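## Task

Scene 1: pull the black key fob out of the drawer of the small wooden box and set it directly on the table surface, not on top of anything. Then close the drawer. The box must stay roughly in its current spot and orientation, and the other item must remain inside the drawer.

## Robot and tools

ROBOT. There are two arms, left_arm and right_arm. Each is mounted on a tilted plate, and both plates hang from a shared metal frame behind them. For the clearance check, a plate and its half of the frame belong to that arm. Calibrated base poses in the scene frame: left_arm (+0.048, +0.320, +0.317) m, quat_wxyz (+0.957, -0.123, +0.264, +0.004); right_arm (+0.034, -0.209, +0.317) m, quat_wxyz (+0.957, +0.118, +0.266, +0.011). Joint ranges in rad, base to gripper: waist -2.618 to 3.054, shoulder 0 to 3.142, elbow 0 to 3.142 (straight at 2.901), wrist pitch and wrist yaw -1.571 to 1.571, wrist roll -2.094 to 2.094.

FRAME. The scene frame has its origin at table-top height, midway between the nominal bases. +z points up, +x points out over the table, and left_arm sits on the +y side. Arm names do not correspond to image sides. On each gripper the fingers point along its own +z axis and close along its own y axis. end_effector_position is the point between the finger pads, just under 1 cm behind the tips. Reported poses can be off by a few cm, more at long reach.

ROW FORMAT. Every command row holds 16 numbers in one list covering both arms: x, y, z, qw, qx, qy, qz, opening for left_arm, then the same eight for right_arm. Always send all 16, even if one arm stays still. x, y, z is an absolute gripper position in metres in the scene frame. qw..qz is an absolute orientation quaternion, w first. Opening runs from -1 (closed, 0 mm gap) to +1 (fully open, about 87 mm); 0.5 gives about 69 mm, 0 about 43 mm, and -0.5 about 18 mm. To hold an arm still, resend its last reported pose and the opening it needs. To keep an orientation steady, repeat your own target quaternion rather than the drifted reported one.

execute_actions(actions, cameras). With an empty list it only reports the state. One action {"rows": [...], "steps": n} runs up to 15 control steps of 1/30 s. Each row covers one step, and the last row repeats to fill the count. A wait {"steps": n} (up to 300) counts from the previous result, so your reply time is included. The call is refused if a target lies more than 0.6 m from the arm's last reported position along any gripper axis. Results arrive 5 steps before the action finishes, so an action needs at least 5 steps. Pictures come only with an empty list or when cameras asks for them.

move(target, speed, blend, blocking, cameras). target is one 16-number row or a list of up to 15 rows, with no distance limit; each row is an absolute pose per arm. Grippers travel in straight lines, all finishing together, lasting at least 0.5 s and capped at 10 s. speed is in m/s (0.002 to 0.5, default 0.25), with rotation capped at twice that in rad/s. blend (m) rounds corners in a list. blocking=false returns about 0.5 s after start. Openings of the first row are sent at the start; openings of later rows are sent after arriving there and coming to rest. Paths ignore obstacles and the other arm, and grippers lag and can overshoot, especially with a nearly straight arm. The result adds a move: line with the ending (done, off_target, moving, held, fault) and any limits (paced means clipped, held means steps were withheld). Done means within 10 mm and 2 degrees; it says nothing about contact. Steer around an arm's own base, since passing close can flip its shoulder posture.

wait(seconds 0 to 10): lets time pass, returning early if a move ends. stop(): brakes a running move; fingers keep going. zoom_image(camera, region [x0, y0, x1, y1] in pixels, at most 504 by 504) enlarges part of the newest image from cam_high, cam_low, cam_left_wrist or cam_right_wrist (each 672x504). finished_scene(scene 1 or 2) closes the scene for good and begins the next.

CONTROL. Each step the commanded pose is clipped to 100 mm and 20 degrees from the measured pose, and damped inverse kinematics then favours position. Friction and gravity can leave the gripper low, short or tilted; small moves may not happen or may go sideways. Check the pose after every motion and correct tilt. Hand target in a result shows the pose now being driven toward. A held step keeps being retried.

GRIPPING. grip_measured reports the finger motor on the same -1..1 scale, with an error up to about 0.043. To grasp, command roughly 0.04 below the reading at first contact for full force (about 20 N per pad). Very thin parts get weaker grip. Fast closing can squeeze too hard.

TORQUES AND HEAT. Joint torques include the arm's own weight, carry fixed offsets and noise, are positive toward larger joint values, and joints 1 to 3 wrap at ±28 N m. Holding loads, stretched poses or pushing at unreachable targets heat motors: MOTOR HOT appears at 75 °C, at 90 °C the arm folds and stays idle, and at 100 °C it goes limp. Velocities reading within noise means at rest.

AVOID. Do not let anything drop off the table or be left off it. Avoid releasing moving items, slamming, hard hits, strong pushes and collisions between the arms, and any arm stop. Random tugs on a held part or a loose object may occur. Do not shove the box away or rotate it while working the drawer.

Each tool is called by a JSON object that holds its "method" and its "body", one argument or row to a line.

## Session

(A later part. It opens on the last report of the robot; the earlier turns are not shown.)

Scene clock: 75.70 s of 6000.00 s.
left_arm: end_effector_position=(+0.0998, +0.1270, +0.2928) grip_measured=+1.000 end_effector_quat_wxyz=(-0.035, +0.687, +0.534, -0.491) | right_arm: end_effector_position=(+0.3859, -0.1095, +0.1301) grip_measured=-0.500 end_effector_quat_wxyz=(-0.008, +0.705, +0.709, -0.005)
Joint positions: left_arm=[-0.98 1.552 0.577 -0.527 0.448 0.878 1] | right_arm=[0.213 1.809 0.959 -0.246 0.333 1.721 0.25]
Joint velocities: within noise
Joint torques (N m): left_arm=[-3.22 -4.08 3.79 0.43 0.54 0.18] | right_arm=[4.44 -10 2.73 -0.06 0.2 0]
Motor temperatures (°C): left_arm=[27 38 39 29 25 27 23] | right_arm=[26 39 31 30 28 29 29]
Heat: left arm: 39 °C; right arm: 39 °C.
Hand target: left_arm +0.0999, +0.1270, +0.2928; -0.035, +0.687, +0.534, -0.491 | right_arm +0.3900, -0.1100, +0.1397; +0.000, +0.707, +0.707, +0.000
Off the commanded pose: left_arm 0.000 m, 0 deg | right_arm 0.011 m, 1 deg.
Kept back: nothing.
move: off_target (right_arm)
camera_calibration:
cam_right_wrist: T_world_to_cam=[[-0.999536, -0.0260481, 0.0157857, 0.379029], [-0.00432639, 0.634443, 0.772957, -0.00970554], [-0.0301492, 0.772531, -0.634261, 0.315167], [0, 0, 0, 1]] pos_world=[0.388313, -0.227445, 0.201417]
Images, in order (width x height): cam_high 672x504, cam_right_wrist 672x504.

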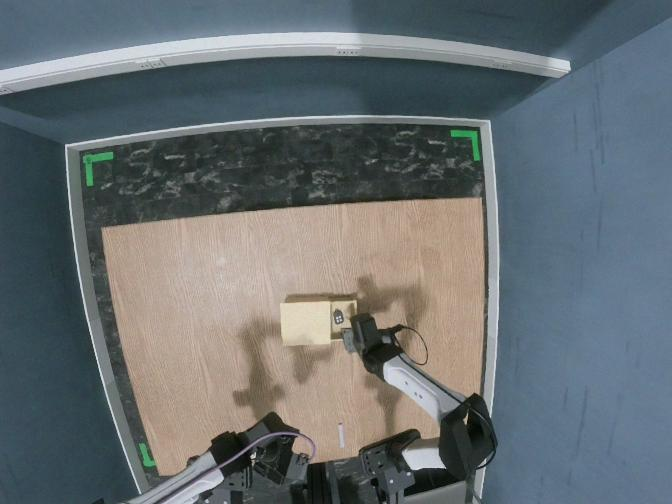

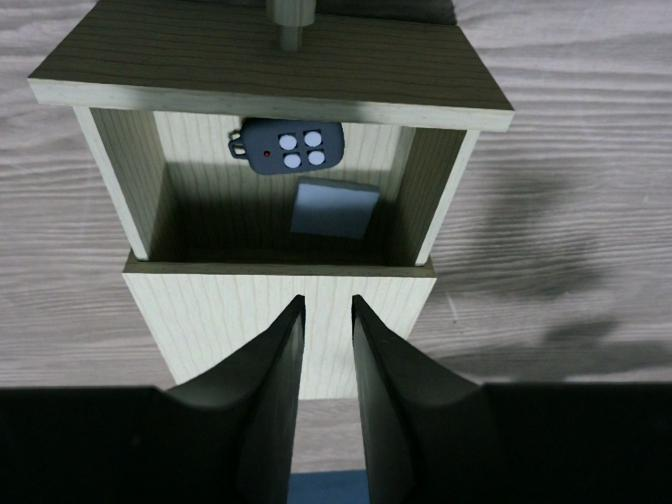

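{"method": "move", "body": {
  "target": [
    [0.0998, 0.1270, 0.2928, -0.035, 0.687, 0.534, -0.491, 1, 0.413, -0.105, 0.13, 0, 0.6494, 0.7604, 0, 0.6],
    [0.0998, 0.1270, 0.2928, -0.035, 0.687, 0.534, -0.491, 1, 0.413, -0.105, 0.08, 0, 0.6494, 0.7604, 0, 0.6]
  ],
  "speed": [0.12, 0.08],
  "cameras": ["cam_right_wrist", "cam_low"]
}}

Scene clock: 78.23 s of 6000.00 s.
left_arm: end_effector_position=(+0.0998, +0.1270, +0.2928) grip_measured=+1.000 end_effector_quat_wxyz=(-0.035, +0.687, +0.534, -0.491) | right_arm: end_effector_position=(+0.4072, -0.1039, +0.0852) grip_measured=+0.600 end_effector_quat_wxyz=(-0.002, +0.648, +0.762, -0.005)
Joint positions: left_arm=[-0.98 1.552 0.577 -0.527 0.448 0.878 1] | right_arm=[0.182 2.009 1.117 -0.188 0.329 1.534 0.8]
Joint velocities: within noise
Joint torques (N m): left_arm=[-3.26 -4.05 3.88 0.43 0.54 0.19] | right_arm=[2.89 -6.63 4.83 0.22 0.02 -0.23]
Motor temperatures (°C): left_arm=[27 37 39 29 25 27 23] | right_arm=[26 39 31 30 28 29 29]
Heat: left arm: 39 °C; right arm: 39 °C.
Hand target: left_arm +0.0999, +0.1270, +0.2928; -0.035, +0.687, +0.534, -0.491 | right_arm +0.4128, -0.1050, +0.0801; +0.000, +0.649, +0.760, +0.000
Off the commanded pose: left_arm 0.000 m, 0 deg | right_arm 0.008 m, 1 deg.
Kept back: nothing.
move: done
camera_calibration:
cam_right_wrist: T_world_to_cam=[[-0.983512, -0.180655, 0.00824212, 0.379273], [-0.109459, 0.630953, 0.76806, 0.0643939], [-0.143954, 0.754494, -0.640324, 0.327997], [0, 0, 0, 1]] pos_world=[0.427285, -0.219584, 0.15744]
Images, in order (width x height): cam_low 672x504, cam_right_wrist 672x504.

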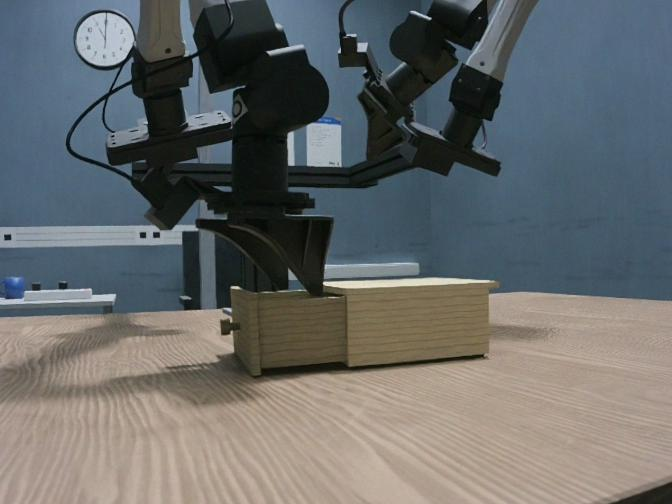

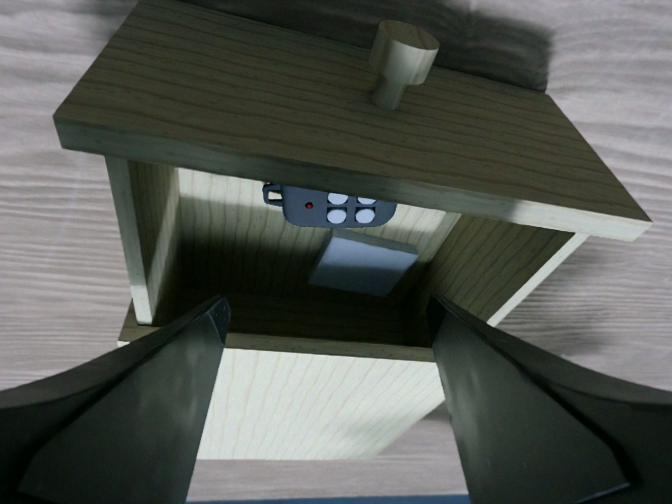

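{"method": "move", "body": {
  "target": [0.0998, 0.1270, 0.2928, -0.035, 0.687, 0.534, -0.491, 1, 0.412, -0.1015, 0.047, 0, 0.6494, 0.7604, 0, 0.6],
  "speed": 0.06,
  "cameras": ["cam_right_wrist", "cam_low"]
}}

Scene clock: 79.67 s of 6000.00 s.
left_arm: end_effector_position=(+0.0998, +0.1270, +0.2928) grip_measured=+1.000 end_effector_quat_wxyz=(-0.035, +0.687, +0.534, -0.491) | right_arm: end_effector_position=(+0.4095, -0.0996, +0.0532) grip_measured=+0.600 end_effector_quat_wxyz=(+0.000, +0.648, +0.761, -0.002)
Joint positions: left_arm=[-0.98 1.552 0.577 -0.527 0.448 0.878 1] | right_arm=[0.165 2.123 1.165 -0.11 0.32 1.517 0.8]
Joint velocities: within noise
Joint torques (N m): left_arm=[-3.21 -4.08 3.78 0.43 0.54 0.19] | right_arm=[2.86 -6.79 3.97 0.19 0 -0.25]
Motor temperatures (°C): left_arm=[27 37 39 29 25 27 23] | right_arm=[26 39 31 30 28 29 29]
Heat: left arm: 39 °C; right arm: 39 °C.
Hand target: left_arm +0.0999, +0.1270, +0.2928; -0.035, +0.687, +0.534, -0.491 | right_arm +0.4118, -0.1015, +0.0472; +0.000, +0.649, +0.760, +0.000
Off the commanded pose: left_arm 0.000 m, 0 deg | right_arm 0.007 m, 0 deg.
Kept back: nothing.
move: done
camera_calibration:
cam_right_wrist: T_world_to_cam=[[-0.98375, -0.17953, 0.0021784, 0.383043], [-0.113291, 0.630108, 0.768199, 0.0879982], [-0.139287, 0.755469, -0.640208, 0.302831], [0, 0, 0, 1]] pos_world=[0.428968, -0.21546, 0.12544]
Images, in order (width x height): cam_low 672x504, cam_right_wrist 672x504.

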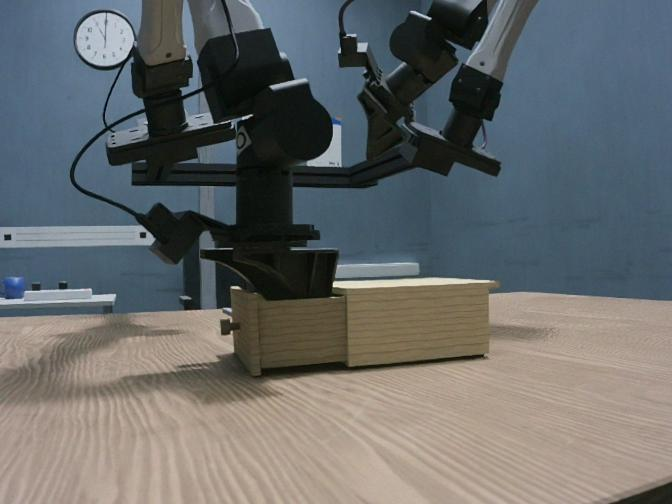

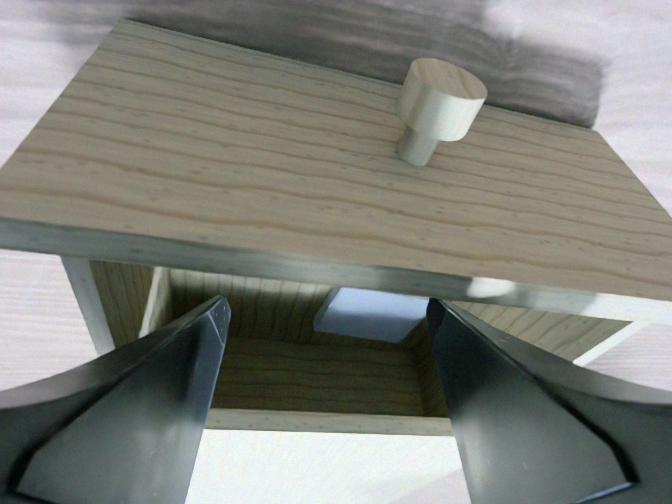

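{"method": "move", "body": {
  "target": [0.0998,0.1270,0.2928,-0.035,0.687,0.534,-0.491,1,0.411,-0.1015,0.018,0,0.6494,0.7604,0,0.6],
  "speed": 0.04
}}

Scene clock: 81.63 s of 6000.00 s.
left_arm: end_effector_position=(+0.0998, +0.1270, +0.2928) grip_measured=+1.000 end_effector_quat_wxyz=(-0.035, +0.687, +0.534, -0.491) | right_arm: end_effector_position=(+0.4076, -0.0961, +0.0330) grip_measured=+0.600 end_effector_quat_wxyz=(-0.007, +0.649, +0.761, -0.002)
Joint positions: left_arm=[-0.98 1.552 0.577 -0.527 0.448 0.878 1] | right_arm=[0.153 2.197 1.203 -0.081 0.305 1.511 0.8]
Joint velocities: within noise
Joint torques (N m): left_arm=[-3.23 -4.11 3.84 0.43 0.54 0.19] | right_arm=[1.89 -5.08 4.31 0.53 0.03 -0.4]
Motor temperatures (°C): left_arm=[27 37 39 29 25 27 23] | right_arm=[26 38 31 30 28 29 28]
Heat: left arm: 39 °C; right arm: 38 °C.
Hand target: left_arm +0.0999, +0.1270, +0.2928; -0.035, +0.687, +0.534, -0.491 | right_arm +0.4104, -0.1019, +0.0189; +0.000, +0.650, +0.760, +0.000
Off the commanded pose: left_arm 0.000 m, 0 deg | right_arm 0.016 m, 1 deg.
Kept back: nothing.
move: off_target (right_arm)
camera_calibration:
cam_right_wrist: T_world_to_cam=[[-0.984049, -0.177598, 0.010327, 0.381931], [-0.104459, 0.623831, 0.774547, 0.0966855], [-0.144, 0.761113, -0.632432, 0.289186], [0, 0, 0, 1]] pos_world=[0.427582, -0.212588, 0.104059]

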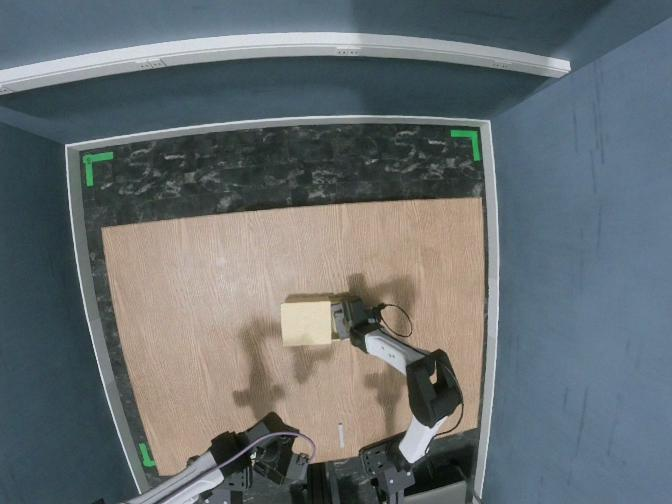

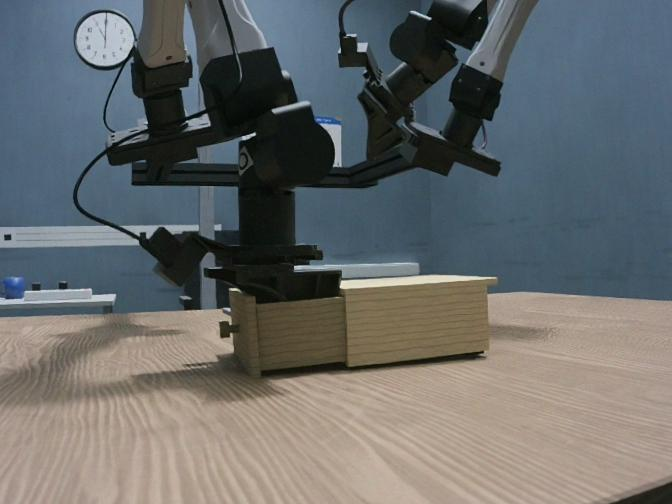

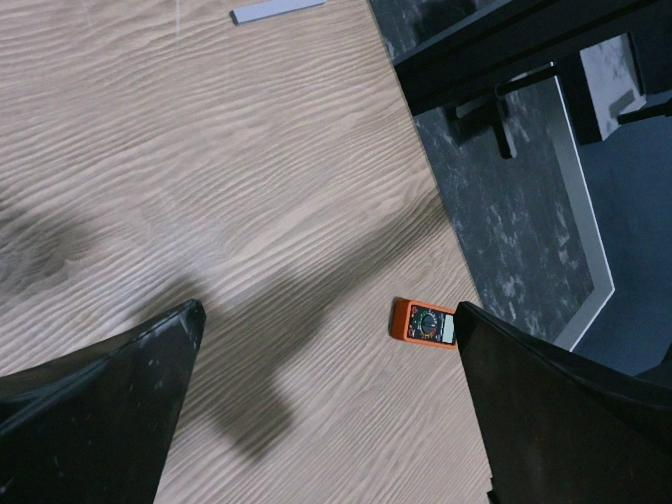

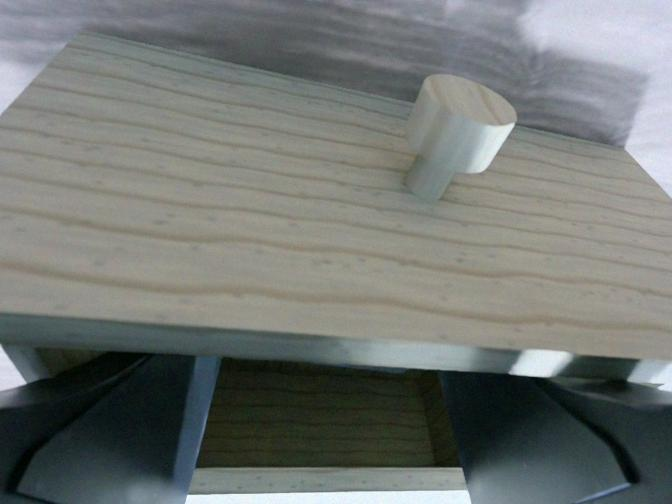

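{"method": "zoom_image", "body": {
  "camera": "cam_right_wrist",
  "region": [0, 300, 672, 504]
}}

{"method": "zoom_image", "body": {
  "camera": "cam_high",
  "region": [260, 260, 430, 380]
}}

{"method": "zoom_image", "body": {
  "camera": "cam_low",
  "region": [130, 220, 510, 400]
}}

Region (0, 300, 672, 504) is 672x204 pixels. A region can be at most 504 by 504 pixels.

Scaled by 2.965 from the camera's 672x504 image, which has a finer 960x720 frame.

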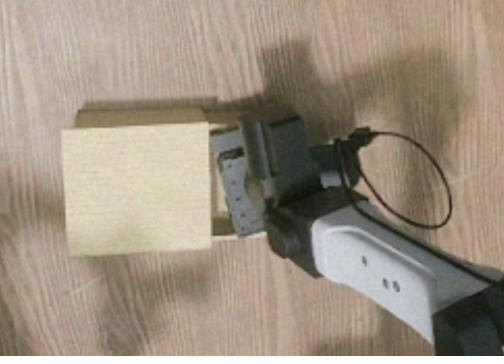

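Scaled by 1.326 from the camera's 672x504 image, which has a finer 960x720 frame.

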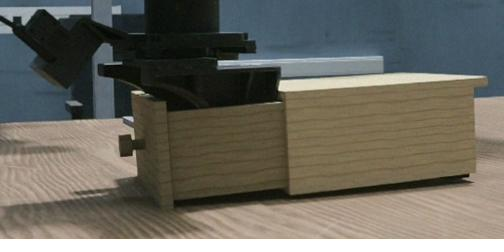

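{"method": "zoom_image", "body": {
  "camera": "cam_low",
  "region": [190, 220, 360, 380]
}}

{"method": "zoom_image", "body": {
  "camera": "cam_right_wrist",
  "region": [130, 304, 530, 504]
}}

Scaled by 2.965 from the camera's 672x504 image, which has a finer 960x720 frame.

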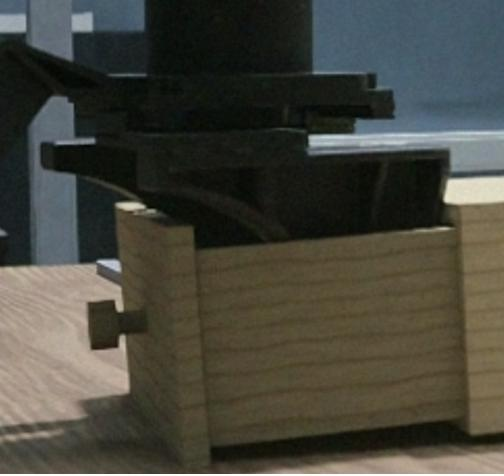

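Scaled by 1.260 from the camera's 672x504 image, which has a finer 960x720 frame.

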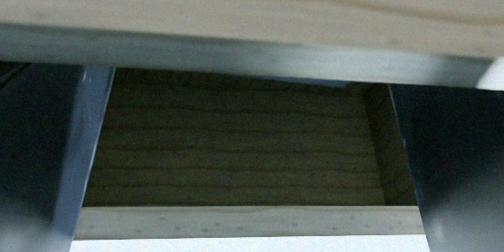

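{"method": "move", "body": {
  "target": [0.0998,0.1270,0.2928,-0.035,0.687,0.534,-0.491,1,0.411,-0.1015,0.055,0,0.6494,0.7604,0,0.6],
  "speed": 0.06
}}

{"method": "zoom_image", "body": {
  "camera": "cam_right_wrist",
  "region": [130, 240, 530, 504]
}}

{"method": "zoom_image", "body": {
  "camera": "cam_low",
  "region": [190, 200, 360, 380]
}}

Scene clock: 84.97 s of 6000.00 s.
left_arm: end_effector_position=(+0.0998, +0.1270, +0.2928) grip_measured=+1.000 end_effector_quat_wxyz=(-0.035, +0.687, +0.534, -0.491) | right_arm: end_effector_position=(+0.4019, -0.0995, +0.0421) grip_measured=+0.600 end_effector_quat_wxyz=(-0.010, +0.649, +0.761, -0.006)
Joint positions: left_arm=[-0.98 1.552 0.577 -0.527 0.448 0.878 1] | right_arm=[0.153 2.158 1.168 -0.095 0.305 1.515 0.8]
Joint velocities: within noise
Joint torques (N m): left_arm=[-3.21 -4.1 3.77 0.43 0.54 0.19] | right_arm=[4.59 -11.6 1.73 -0.04 0.16 -0.13]
Motor temperatures (°C): left_arm=[27 37 39 29 25 27 23] | right_arm=[26 38 31 30 28 29 28]
Heat: left arm: 39 °C; right arm: 38 °C.
Hand target: left_arm +0.0999, +0.1270, +0.2928; -0.035, +0.687, +0.534, -0.491 | right_arm +0.4108, -0.1014, +0.0544; +0.000, +0.649, +0.760, +0.000
Off the commanded pose: left_arm 0.000 m, 0 deg | right_arm 0.016 m, 1 deg.
Kept back: nothing.
move: off_target (right_arm)
camera_calibration:
cam_right_wrist: T_world_to_cam=[[-0.98395, -0.177313, 0.0200629, 0.375186], [-0.0966435, 0.624034, 0.775397, 0.0879749], [-0.150008, 0.761013, -0.631155, 0.298984], [0, 0, 0, 1]] pos_world=[0.422517, -0.215905, 0.112962]

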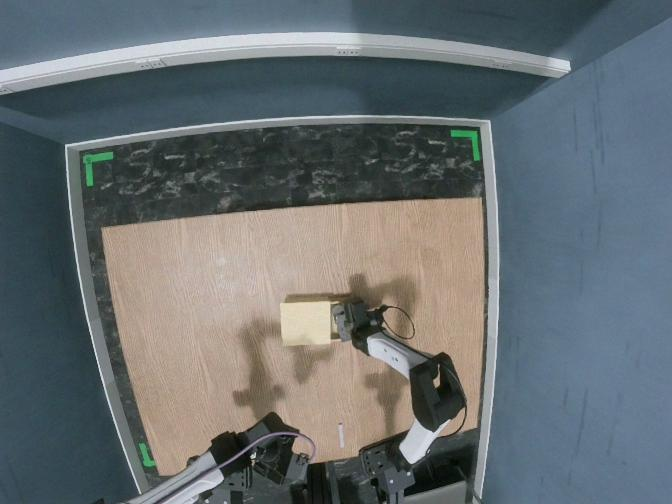

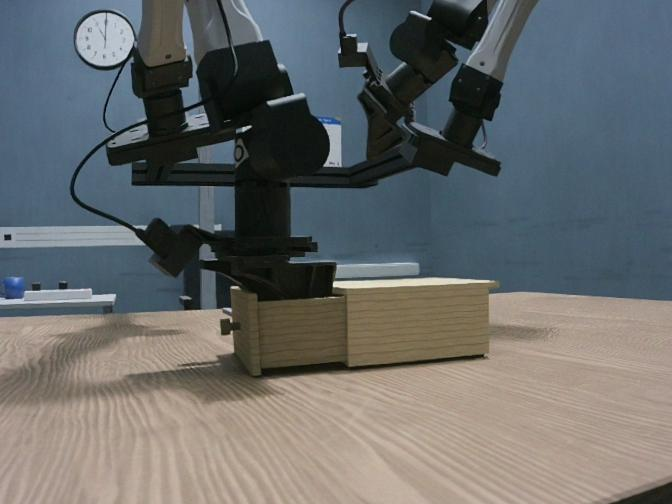

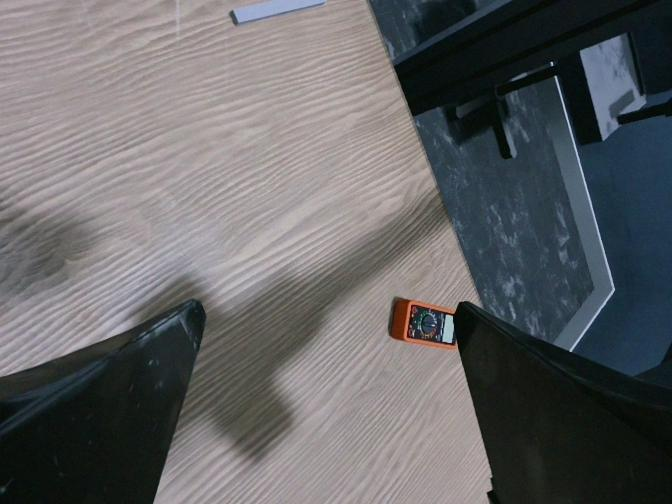

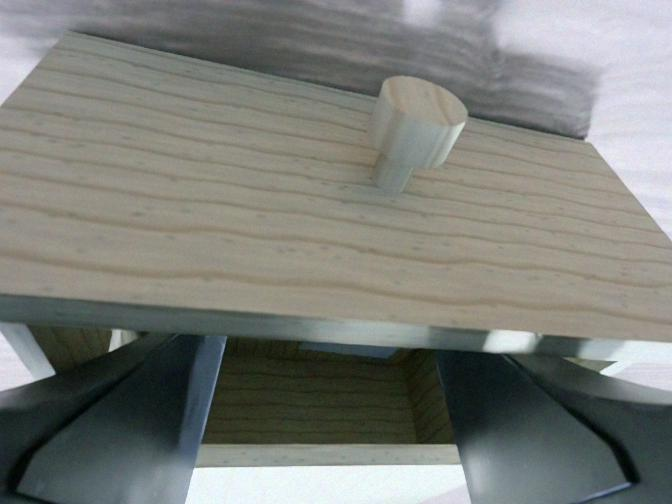

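Scaled by 1.260 from the camera's 672x504 image, which has a finer 960x720 frame.

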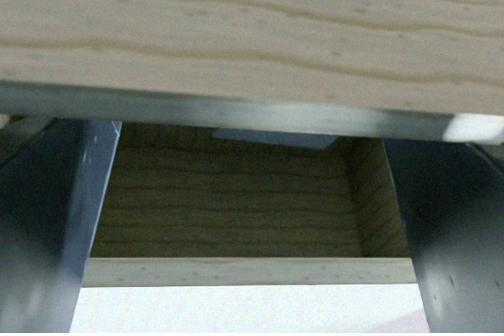

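Scaled by 2.800 from the camera's 672x504 image, which has a finer 960x720 frame.

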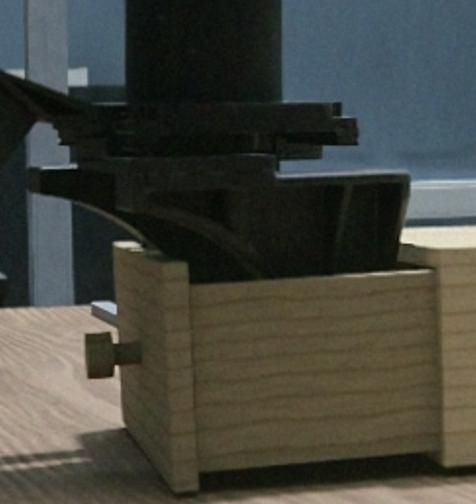

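{"method": "execute_actions", "body": {
  "actions": [],
  "cameras": ["cam_low"]
}}

{"method": "zoom_image", "body": {
  "camera": "cam_low",
  "region": [130, 200, 510, 400]
}}

Scene clock: 85.10 s of 6000.00 s.
left_arm: end_effector_position=(+0.0998, +0.1270, +0.2928) grip_measured=+1.000 end_effector_quat_wxyz=(-0.035, +0.687, +0.534, -0.491) | right_arm: end_effector_position=(+0.4017, -0.0995, +0.0421) grip_measured=+0.600 end_effector_quat_wxyz=(-0.011, +0.649, +0.761, -0.006)
Joint positions: left_arm=[-0.98 1.552 0.577 -0.527 0.448 0.878 1] | right_arm=[0.153 2.158 1.168 -0.096 0.305 1.515 0.8]
Joint velocities: within noise
Joint torques (N m): left_arm=[-3.21 -4.07 3.77 0.44 0.55 0.19] | right_arm=[4.53 -11.63 1.78 -0.06 0.15 -0.14]
Motor temperatures (°C): left_arm=[27 37 39 29 25 27 23] | right_arm=[26 38 31 30 28 29 28]
Heat: left arm: 39 °C; right arm: 38 °C.
Hand target: left_arm +0.0999, +0.1270, +0.2928; -0.035, +0.687, +0.534, -0.491 | right_arm +0.4109, -0.1014, +0.0544; +0.000, +0.650, +0.760, +0.000
Off the commanded pose: left_arm 0.000 m, 0 deg | right_arm 0.016 m, 1 deg.
Steps of this call (1-4: nothing new was sent). Readings (end_effector_position of left_arm | right_arm):
1: (+0.0998, +0.1270, +0.2928) | (+0.4018, -0.0995, +0.0421)
2: (+0.0998, +0.1270, +0.2928) | (+0.4018, -0.0995, +0.0421)
4: the state above
Images, in order (width x height): cam_low 672x504.

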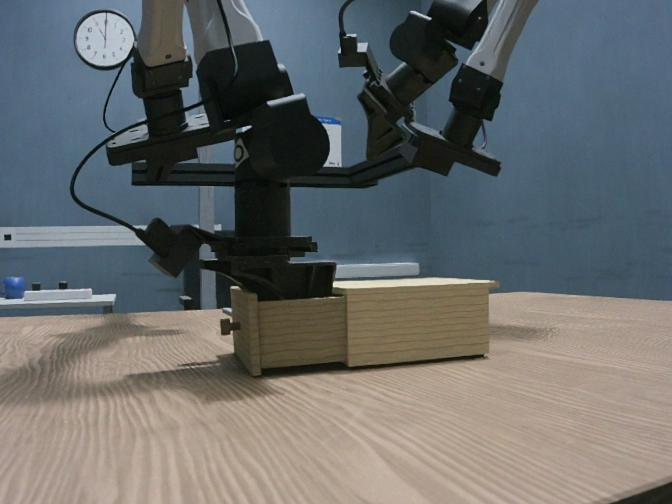

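Scaled by 1.326 from the camera's 672x504 image, which has a finer 960x720 frame.

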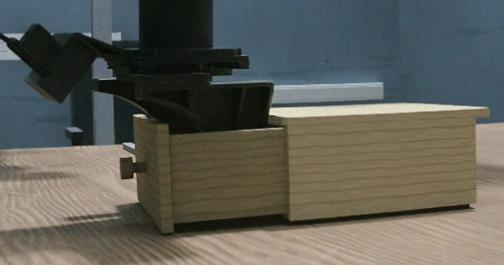

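{"method": "move", "body": {
  "target": [0.0998,0.1270,0.2928,-0.035,0.687,0.534,-0.491,1,0.414,-0.1015,0.09,0,0.6494,0.7604,0,0.6],
  "speed": 0.06
}}

{"method": "zoom_image", "body": {
  "camera": "cam_right_wrist",
  "region": [130, 204, 530, 504]
}}

Scene clock: 86.43 s of 6000.00 s.
left_arm: end_effector_position=(+0.0998, +0.1270, +0.2928) grip_measured=+1.000 end_effector_quat_wxyz=(-0.035, +0.687, +0.534, -0.491) | right_arm: end_effector_position=(+0.4067, -0.1014, +0.0766) grip_measured=+0.600 end_effector_quat_wxyz=(-0.010, +0.647, +0.762, -0.006)
Joint positions: left_arm=[-0.98 1.552 0.577 -0.527 0.448 0.878 1] | right_arm=[0.176 2.044 1.142 -0.188 0.316 1.531 0.8]
Joint velocities: within noise
Joint torques (N m): left_arm=[-3.21 -4.07 3.82 0.44 0.54 0.19] | right_arm=[4.96 -11.48 2.22 -0.03 0.22 -0.07]
Motor temperatures (°C): left_arm=[27 37 39 29 25 27 23] | right_arm=[26 39 31 30 28 29 28]
Heat: left arm: 39 °C; right arm: 39 °C.
Hand target: left_arm +0.0999, +0.1270, +0.2928; -0.035, +0.687, +0.534, -0.491 | right_arm +0.4138, -0.1014, +0.0895; +0.000, +0.649, +0.760, +0.000
Off the commanded pose: left_arm 0.000 m, 0 deg | right_arm 0.015 m, 1 deg.
Kept back: nothing.
move: off_target (right_arm)
camera_calibration:
cam_right_wrist: T_world_to_cam=[[-0.983003, -0.182487, 0.0200839, 0.377978], [-0.100075, 0.624337, 0.774718, 0.0643652], [-0.153915, 0.759541, -0.631988, 0.324468], [0, 0, 0, 1]] pos_world=[0.427935, -0.217656, 0.147603]

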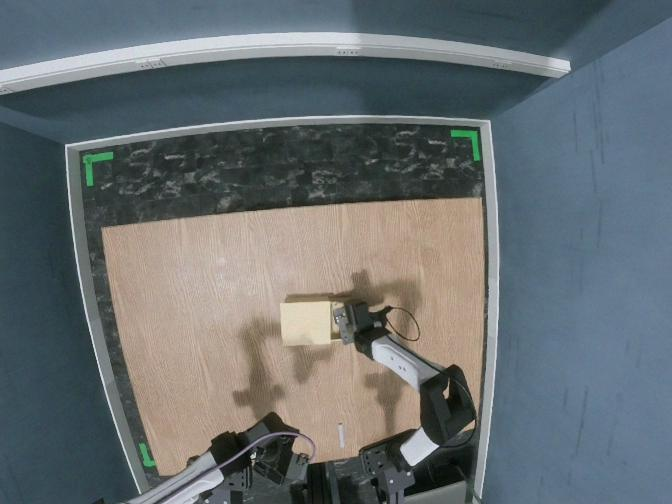

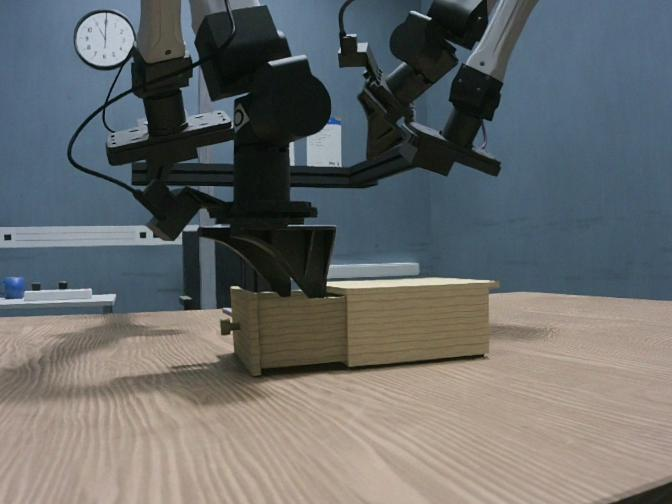

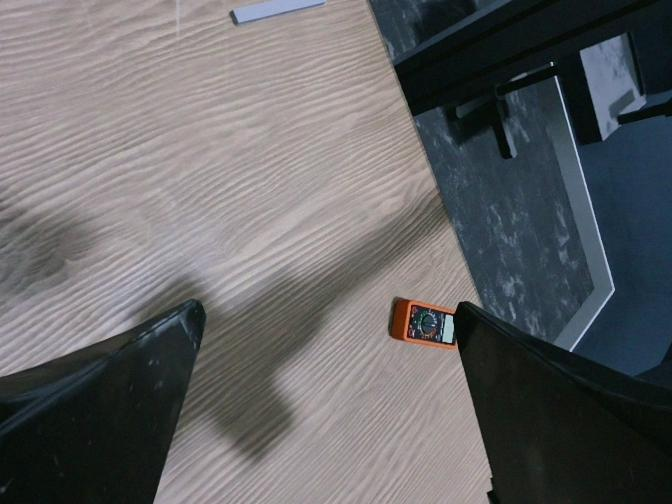

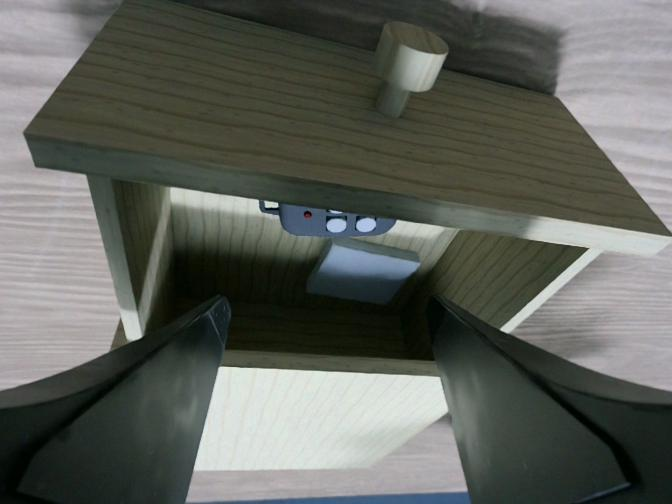

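Scaled by 1.260 from the camera's 672x504 image, which has a finer 960x720 frame.

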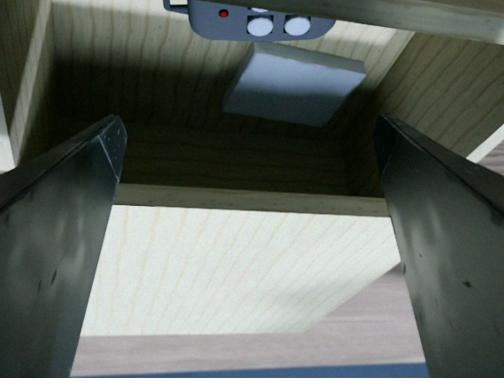

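{"method": "zoom_image", "body": {
  "camera": "cam_low",
  "region": [180, 190, 360, 330]
}}

Scaled by 2.800 from the camera's 672x504 image, which has a finer 960x720 frame.

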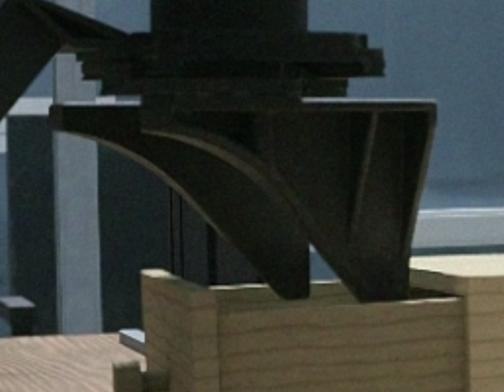

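{"method": "move", "body": {
  "target": [
    [0.0998,0.1270,0.2928,-0.035,0.687,0.534,-0.491,1,0.412,-0.105,0.085,0.05095,0.6474,0.7581,-0.0597,0.6],
    [0.0998,0.1270,0.2928,-0.035,0.687,0.534,-0.491,1,0.411,-0.105,0.045,0.05095,0.6474,0.7581,-0.0597,0.6]
  ],
  "speed": 0.07
}}

{"method": "zoom_image", "body": {
  "camera": "cam_low",
  "region": [180, 190, 360, 330]
}}

Scene clock: 90.63 s of 6000.00 s.
left_arm: end_effector_position=(+0.0998, +0.1270, +0.2928) grip_measured=+1.000 end_effector_quat_wxyz=(-0.035, +0.687, +0.534, -0.491) | right_arm: end_effector_position=(+0.4084, -0.1018, +0.0514) grip_measured=+0.600 end_effector_quat_wxyz=(+0.047, +0.647, +0.759, -0.058)
Joint positions: left_arm=[-0.98 1.552 0.577 -0.527 0.448 0.878 1] | right_arm=[0.225 2.15 1.201 -0.163 0.493 1.585 0.8]
Joint velocities: within noise
Joint torques (N m): left_arm=[-3.26 -4.04 3.81 0.42 0.56 0.19] | right_arm=[3.28 -6.9 3.9 0.19 0.19 -0.25]
Motor temperatures (°C): left_arm=[27 37 39 29 25 27 23] | right_arm=[26 39 31 30 28 29 28]
Heat: left arm: 39 °C; right arm: 39 °C.
Hand target: left_arm +0.0999, +0.1270, +0.2928; -0.035, +0.687, +0.534, -0.491 | right_arm +0.4108, -0.1051, +0.0451; +0.051, +0.647, +0.758, -0.060
Off the commanded pose: left_arm 0.000 m, 0 deg | right_arm 0.008 m, 0 deg.
Kept back: nothing.
move: done
camera_calibration:
cam_right_wrist: T_world_to_cam=[[-0.98378, -0.177102, 0.0284765, 0.3805], [-0.113101, 0.735649, 0.667854, 0.106461], [-0.139227, 0.653801, -0.743747, 0.298118], [0, 0, 0, 1]] pos_world=[0.427876, -0.205841, 0.139789]

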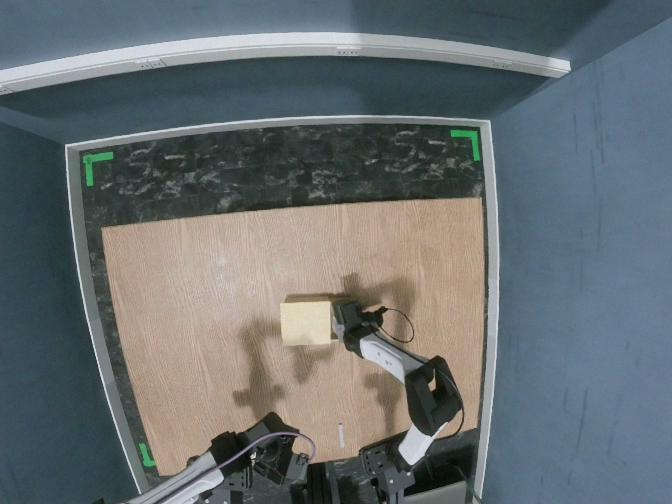

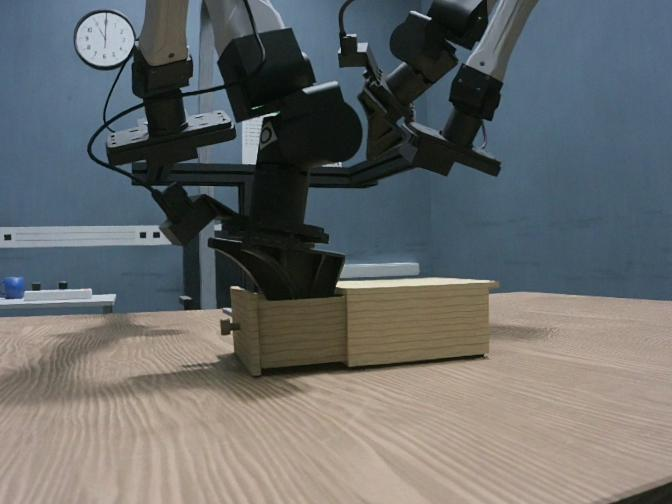

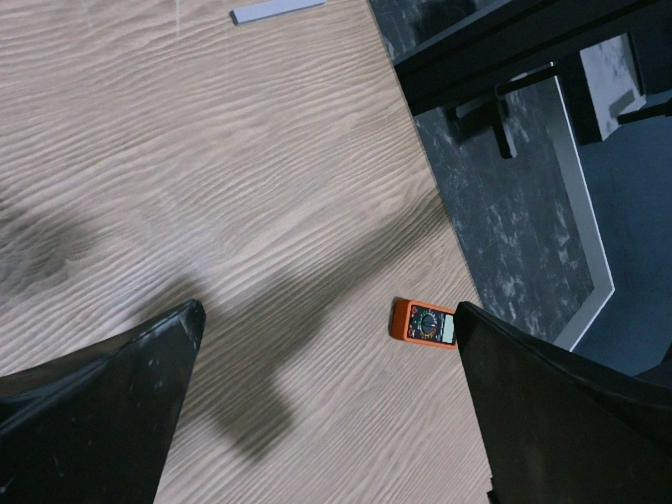

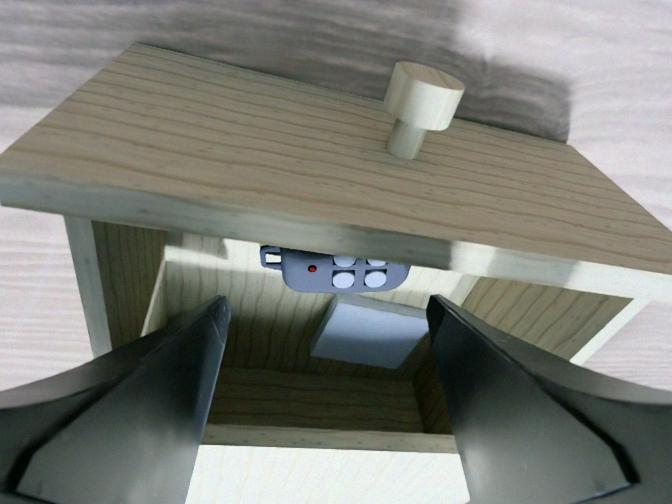

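Scaled by 2.800 from the camera's 672x504 image, which has a finer 960x720 frame.

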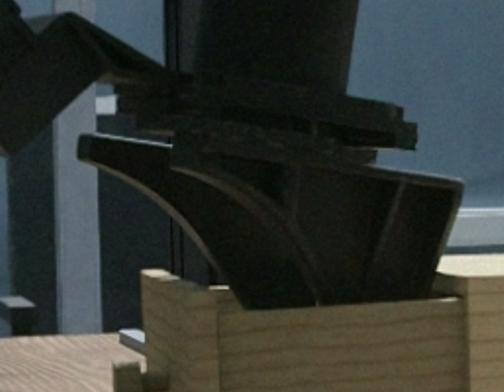

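{"method": "move", "body": {
  "target": [0.0998,0.1270,0.2928,-0.035,0.687,0.534,-0.491,1,0.4095,-0.1075,0.017,0.05095,0.6474,0.7581,-0.0597,0.6],
  "speed": 0.04
}}

{"method": "zoom_image", "body": {
  "camera": "cam_right_wrist",
  "region": [130, 204, 530, 504]
}}

Scene clock: 91.90 s of 6000.00 s.
left_arm: end_effector_position=(+0.0998, +0.1270, +0.2928) grip_measured=+1.000 end_effector_quat_wxyz=(-0.035, +0.687, +0.534, -0.491) | right_arm: end_effector_position=(+0.4068, -0.1048, +0.0288) grip_measured=+0.600 end_effector_quat_wxyz=(+0.049, +0.647, +0.759, -0.062)
Joint positions: left_arm=[-0.98 1.552 0.577 -0.527 0.448 0.878 1] | right_arm=[0.202 2.223 1.23 -0.115 0.491 1.565 0.8]
Joint velocities: within noise
Joint torques (N m): left_arm=[-3.23 -4.05 3.75 0.44 0.55 0.19] | right_arm=[2.77 -5.75 4.3 0.34 0.1 -0.35]
Motor temperatures (°C): left_arm=[27 37 39 29 25 27 23] | right_arm=[26 39 31 30 28 29 28]
Heat: left arm: 39 °C; right arm: 39 °C.
Hand target: left_arm +0.0999, +0.1270, +0.2928; -0.035, +0.687, +0.534, -0.491 | right_arm +0.4092, -0.1077, +0.0175; +0.051, +0.648, +0.758, -0.060
Off the commanded pose: left_arm 0.000 m, 0 deg | right_arm 0.012 m, 0 deg.
Kept back: nothing.
move: off_target (right_arm)
camera_calibration:
cam_right_wrist: T_world_to_cam=[[-0.983877, -0.175788, 0.032932, 0.37907], [-0.110236, 0.741066, 0.662321, 0.123137], [-0.140833, 0.648013, -0.748496, 0.283238], [0, 0, 0, 1]] pos_world=[0.426422, -0.208159, 0.117963]

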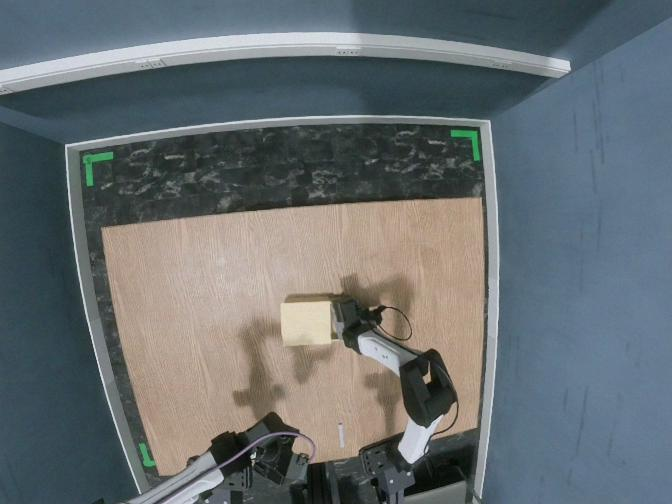

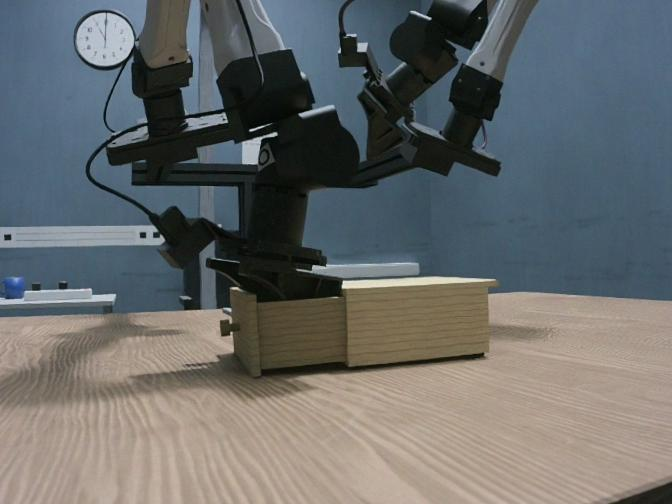

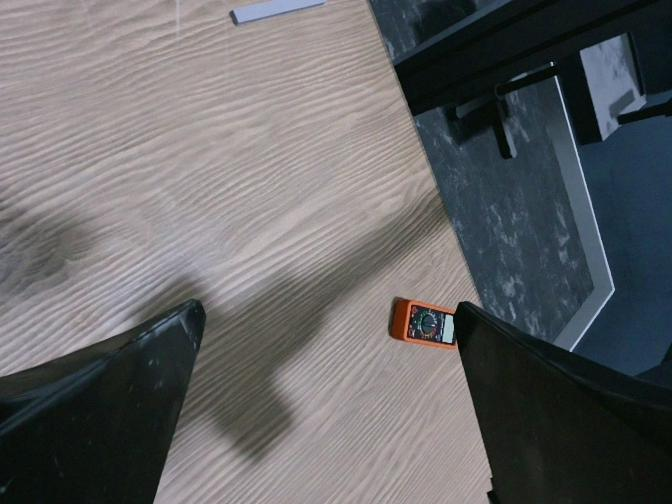

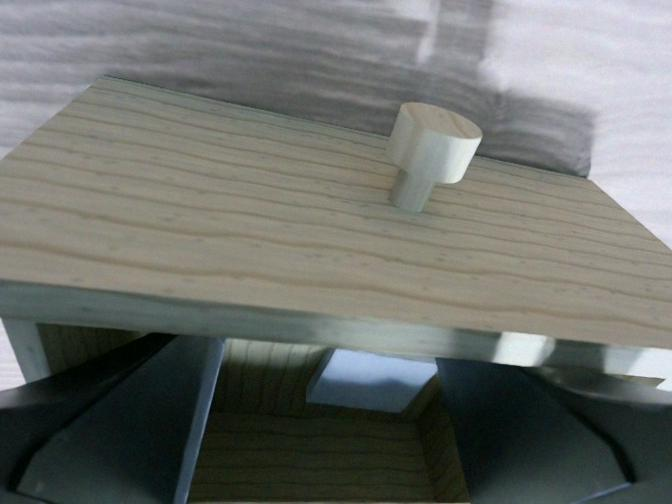

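Scaled by 1.260 from the camera's 672x504 image, which has a finer 960x720 frame.

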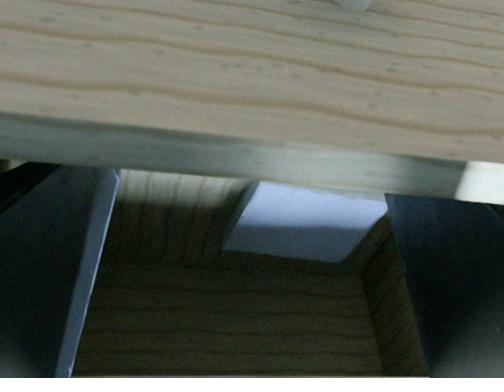

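{"method": "move", "body": {
  "target": [0.0998,0.1270,0.2928,-0.035,0.687,0.534,-0.491,1,0.4095,-0.1075,0.009,0.05095,0.6474,0.7581,-0.0597,0.6],
  "speed": 0.03,
  "cameras": ["cam_right_wrist", "cam_low"]
}}

Scene clock: 92.83 s of 6000.00 s.
left_arm: end_effector_position=(+0.0998, +0.1270, +0.2928) grip_measured=+1.000 end_effector_quat_wxyz=(-0.035, +0.687, +0.534, -0.491) | right_arm: end_effector_position=(+0.4066, -0.1050, +0.0280) grip_measured=+0.600 end_effector_quat_wxyz=(+0.046, +0.646, +0.759, -0.063)
Joint positions: left_arm=[-0.98 1.552 0.577 -0.527 0.448 0.878 1] | right_arm=[0.2 2.226 1.236 -0.122 0.488 1.563 0.8]
Joint velocities: within noise
Joint torques (N m): left_arm=[-3.19 -4.05 3.82 0.43 0.54 0.18] | right_arm=[2.3 -4.1 4.94 0.56 0.09 -0.4]
Motor temperatures (°C): left_arm=[27 37 39 29 25 27 23] | right_arm=[26 39 31 30 28 29 28]
Heat: left arm: 39 °C; right arm: 39 °C.
Hand target: left_arm +0.0999, +0.1270, +0.2928; -0.035, +0.687, +0.534, -0.491 | right_arm +0.4086, -0.1081, +0.0103; +0.051, +0.647, +0.758, -0.060
Off the commanded pose: left_arm 0.000 m, 0 deg | right_arm 0.019 m, 1 deg.
Kept back: nothing.
move: off_target (right_arm)
camera_calibration:
cam_right_wrist: T_world_to_cam=[[-0.983451, -0.177145, 0.0379844, 0.378406], [-0.10764, 0.739955, 0.663988, 0.122551], [-0.145729, 0.648912, -0.746778, 0.284703], [0, 0, 0, 1]] pos_world=[0.426825, -0.208396, 0.116864]
Images, in order (width x height): cam_low 672x504, cam_right_wrist 672x504.

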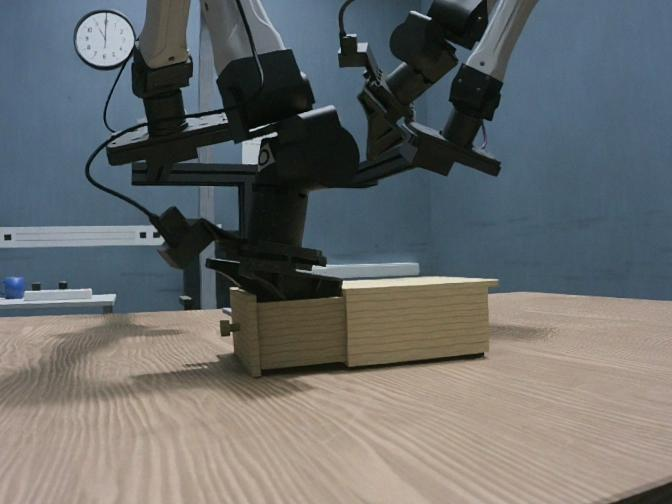

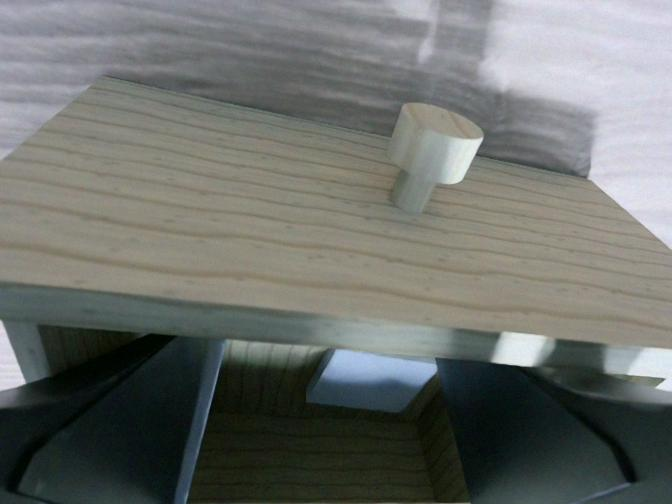

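{"method": "move", "body": {
  "target": [
    [0.0998,0.1270,0.2928,-0.035,0.687,0.534,-0.491,1,0.4085,-0.1075,0.020,0.05095,0.6474,0.7581,-0.0597,0.5],
    [0.0998,0.1270,0.2928,-0.035,0.687,0.534,-0.491,1,0.4085,-0.1075,0.012,0.05095,0.6474,0.7581,-0.0597,0.5]
  ],
  "speed": 0.03,
  "cameras": ["cam_right_wrist"]
}}

Scene clock: 94.47 s of 6000.00 s.
left_arm: end_effector_position=(+0.0998, +0.1270, +0.2928) grip_measured=+1.000 end_effector_quat_wxyz=(-0.035, +0.687, +0.534, -0.491) | right_arm: end_effector_position=(+0.4086, -0.1047, +0.0281) grip_measured=+0.500 end_effector_quat_wxyz=(+0.048, +0.646, +0.760, -0.061)
Joint positions: left_arm=[-0.98 1.552 0.577 -0.527 0.448 0.878 1] | right_arm=[0.2 2.226 1.239 -0.118 0.487 1.559 0.75]
Joint velocities: within noise
Joint torques (N m): left_arm=[-3.25 -4.08 3.85 0.44 0.55 0.19] | right_arm=[2.61 -4.92 3.69 0.53 0.12 -0.32]
Motor temperatures (°C): left_arm=[27 37 39 29 25 27 23] | right_arm=[26 39 31 30 28 29 28]
Heat: left arm: 39 °C; right arm: 39 °C.
Hand target: left_arm +0.0999, +0.1270, +0.2928; -0.035, +0.687, +0.534, -0.491 | right_arm +0.4078, -0.1079, +0.0129; +0.051, +0.647, +0.758, -0.060
Off the commanded pose: left_arm 0.000 m, 0 deg | right_arm 0.016 m, 0 deg.
Kept back: nothing.
move: off_target (right_arm)
camera_calibration:
cam_right_wrist: T_world_to_cam=[[-0.983283, -0.17916, 0.0324899, 0.380346], [-0.112681, 0.7389, 0.664327, 0.124384], [-0.143027, 0.649561, -0.746735, 0.283892], [0, 0, 0, 1]] pos_world=[0.428608, -0.20817, 0.117003]
Images, in order (width x height): cam_right_wrist 672x504.

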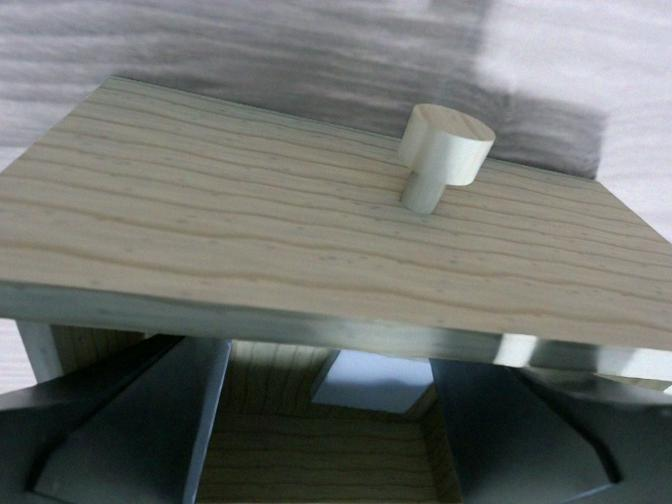

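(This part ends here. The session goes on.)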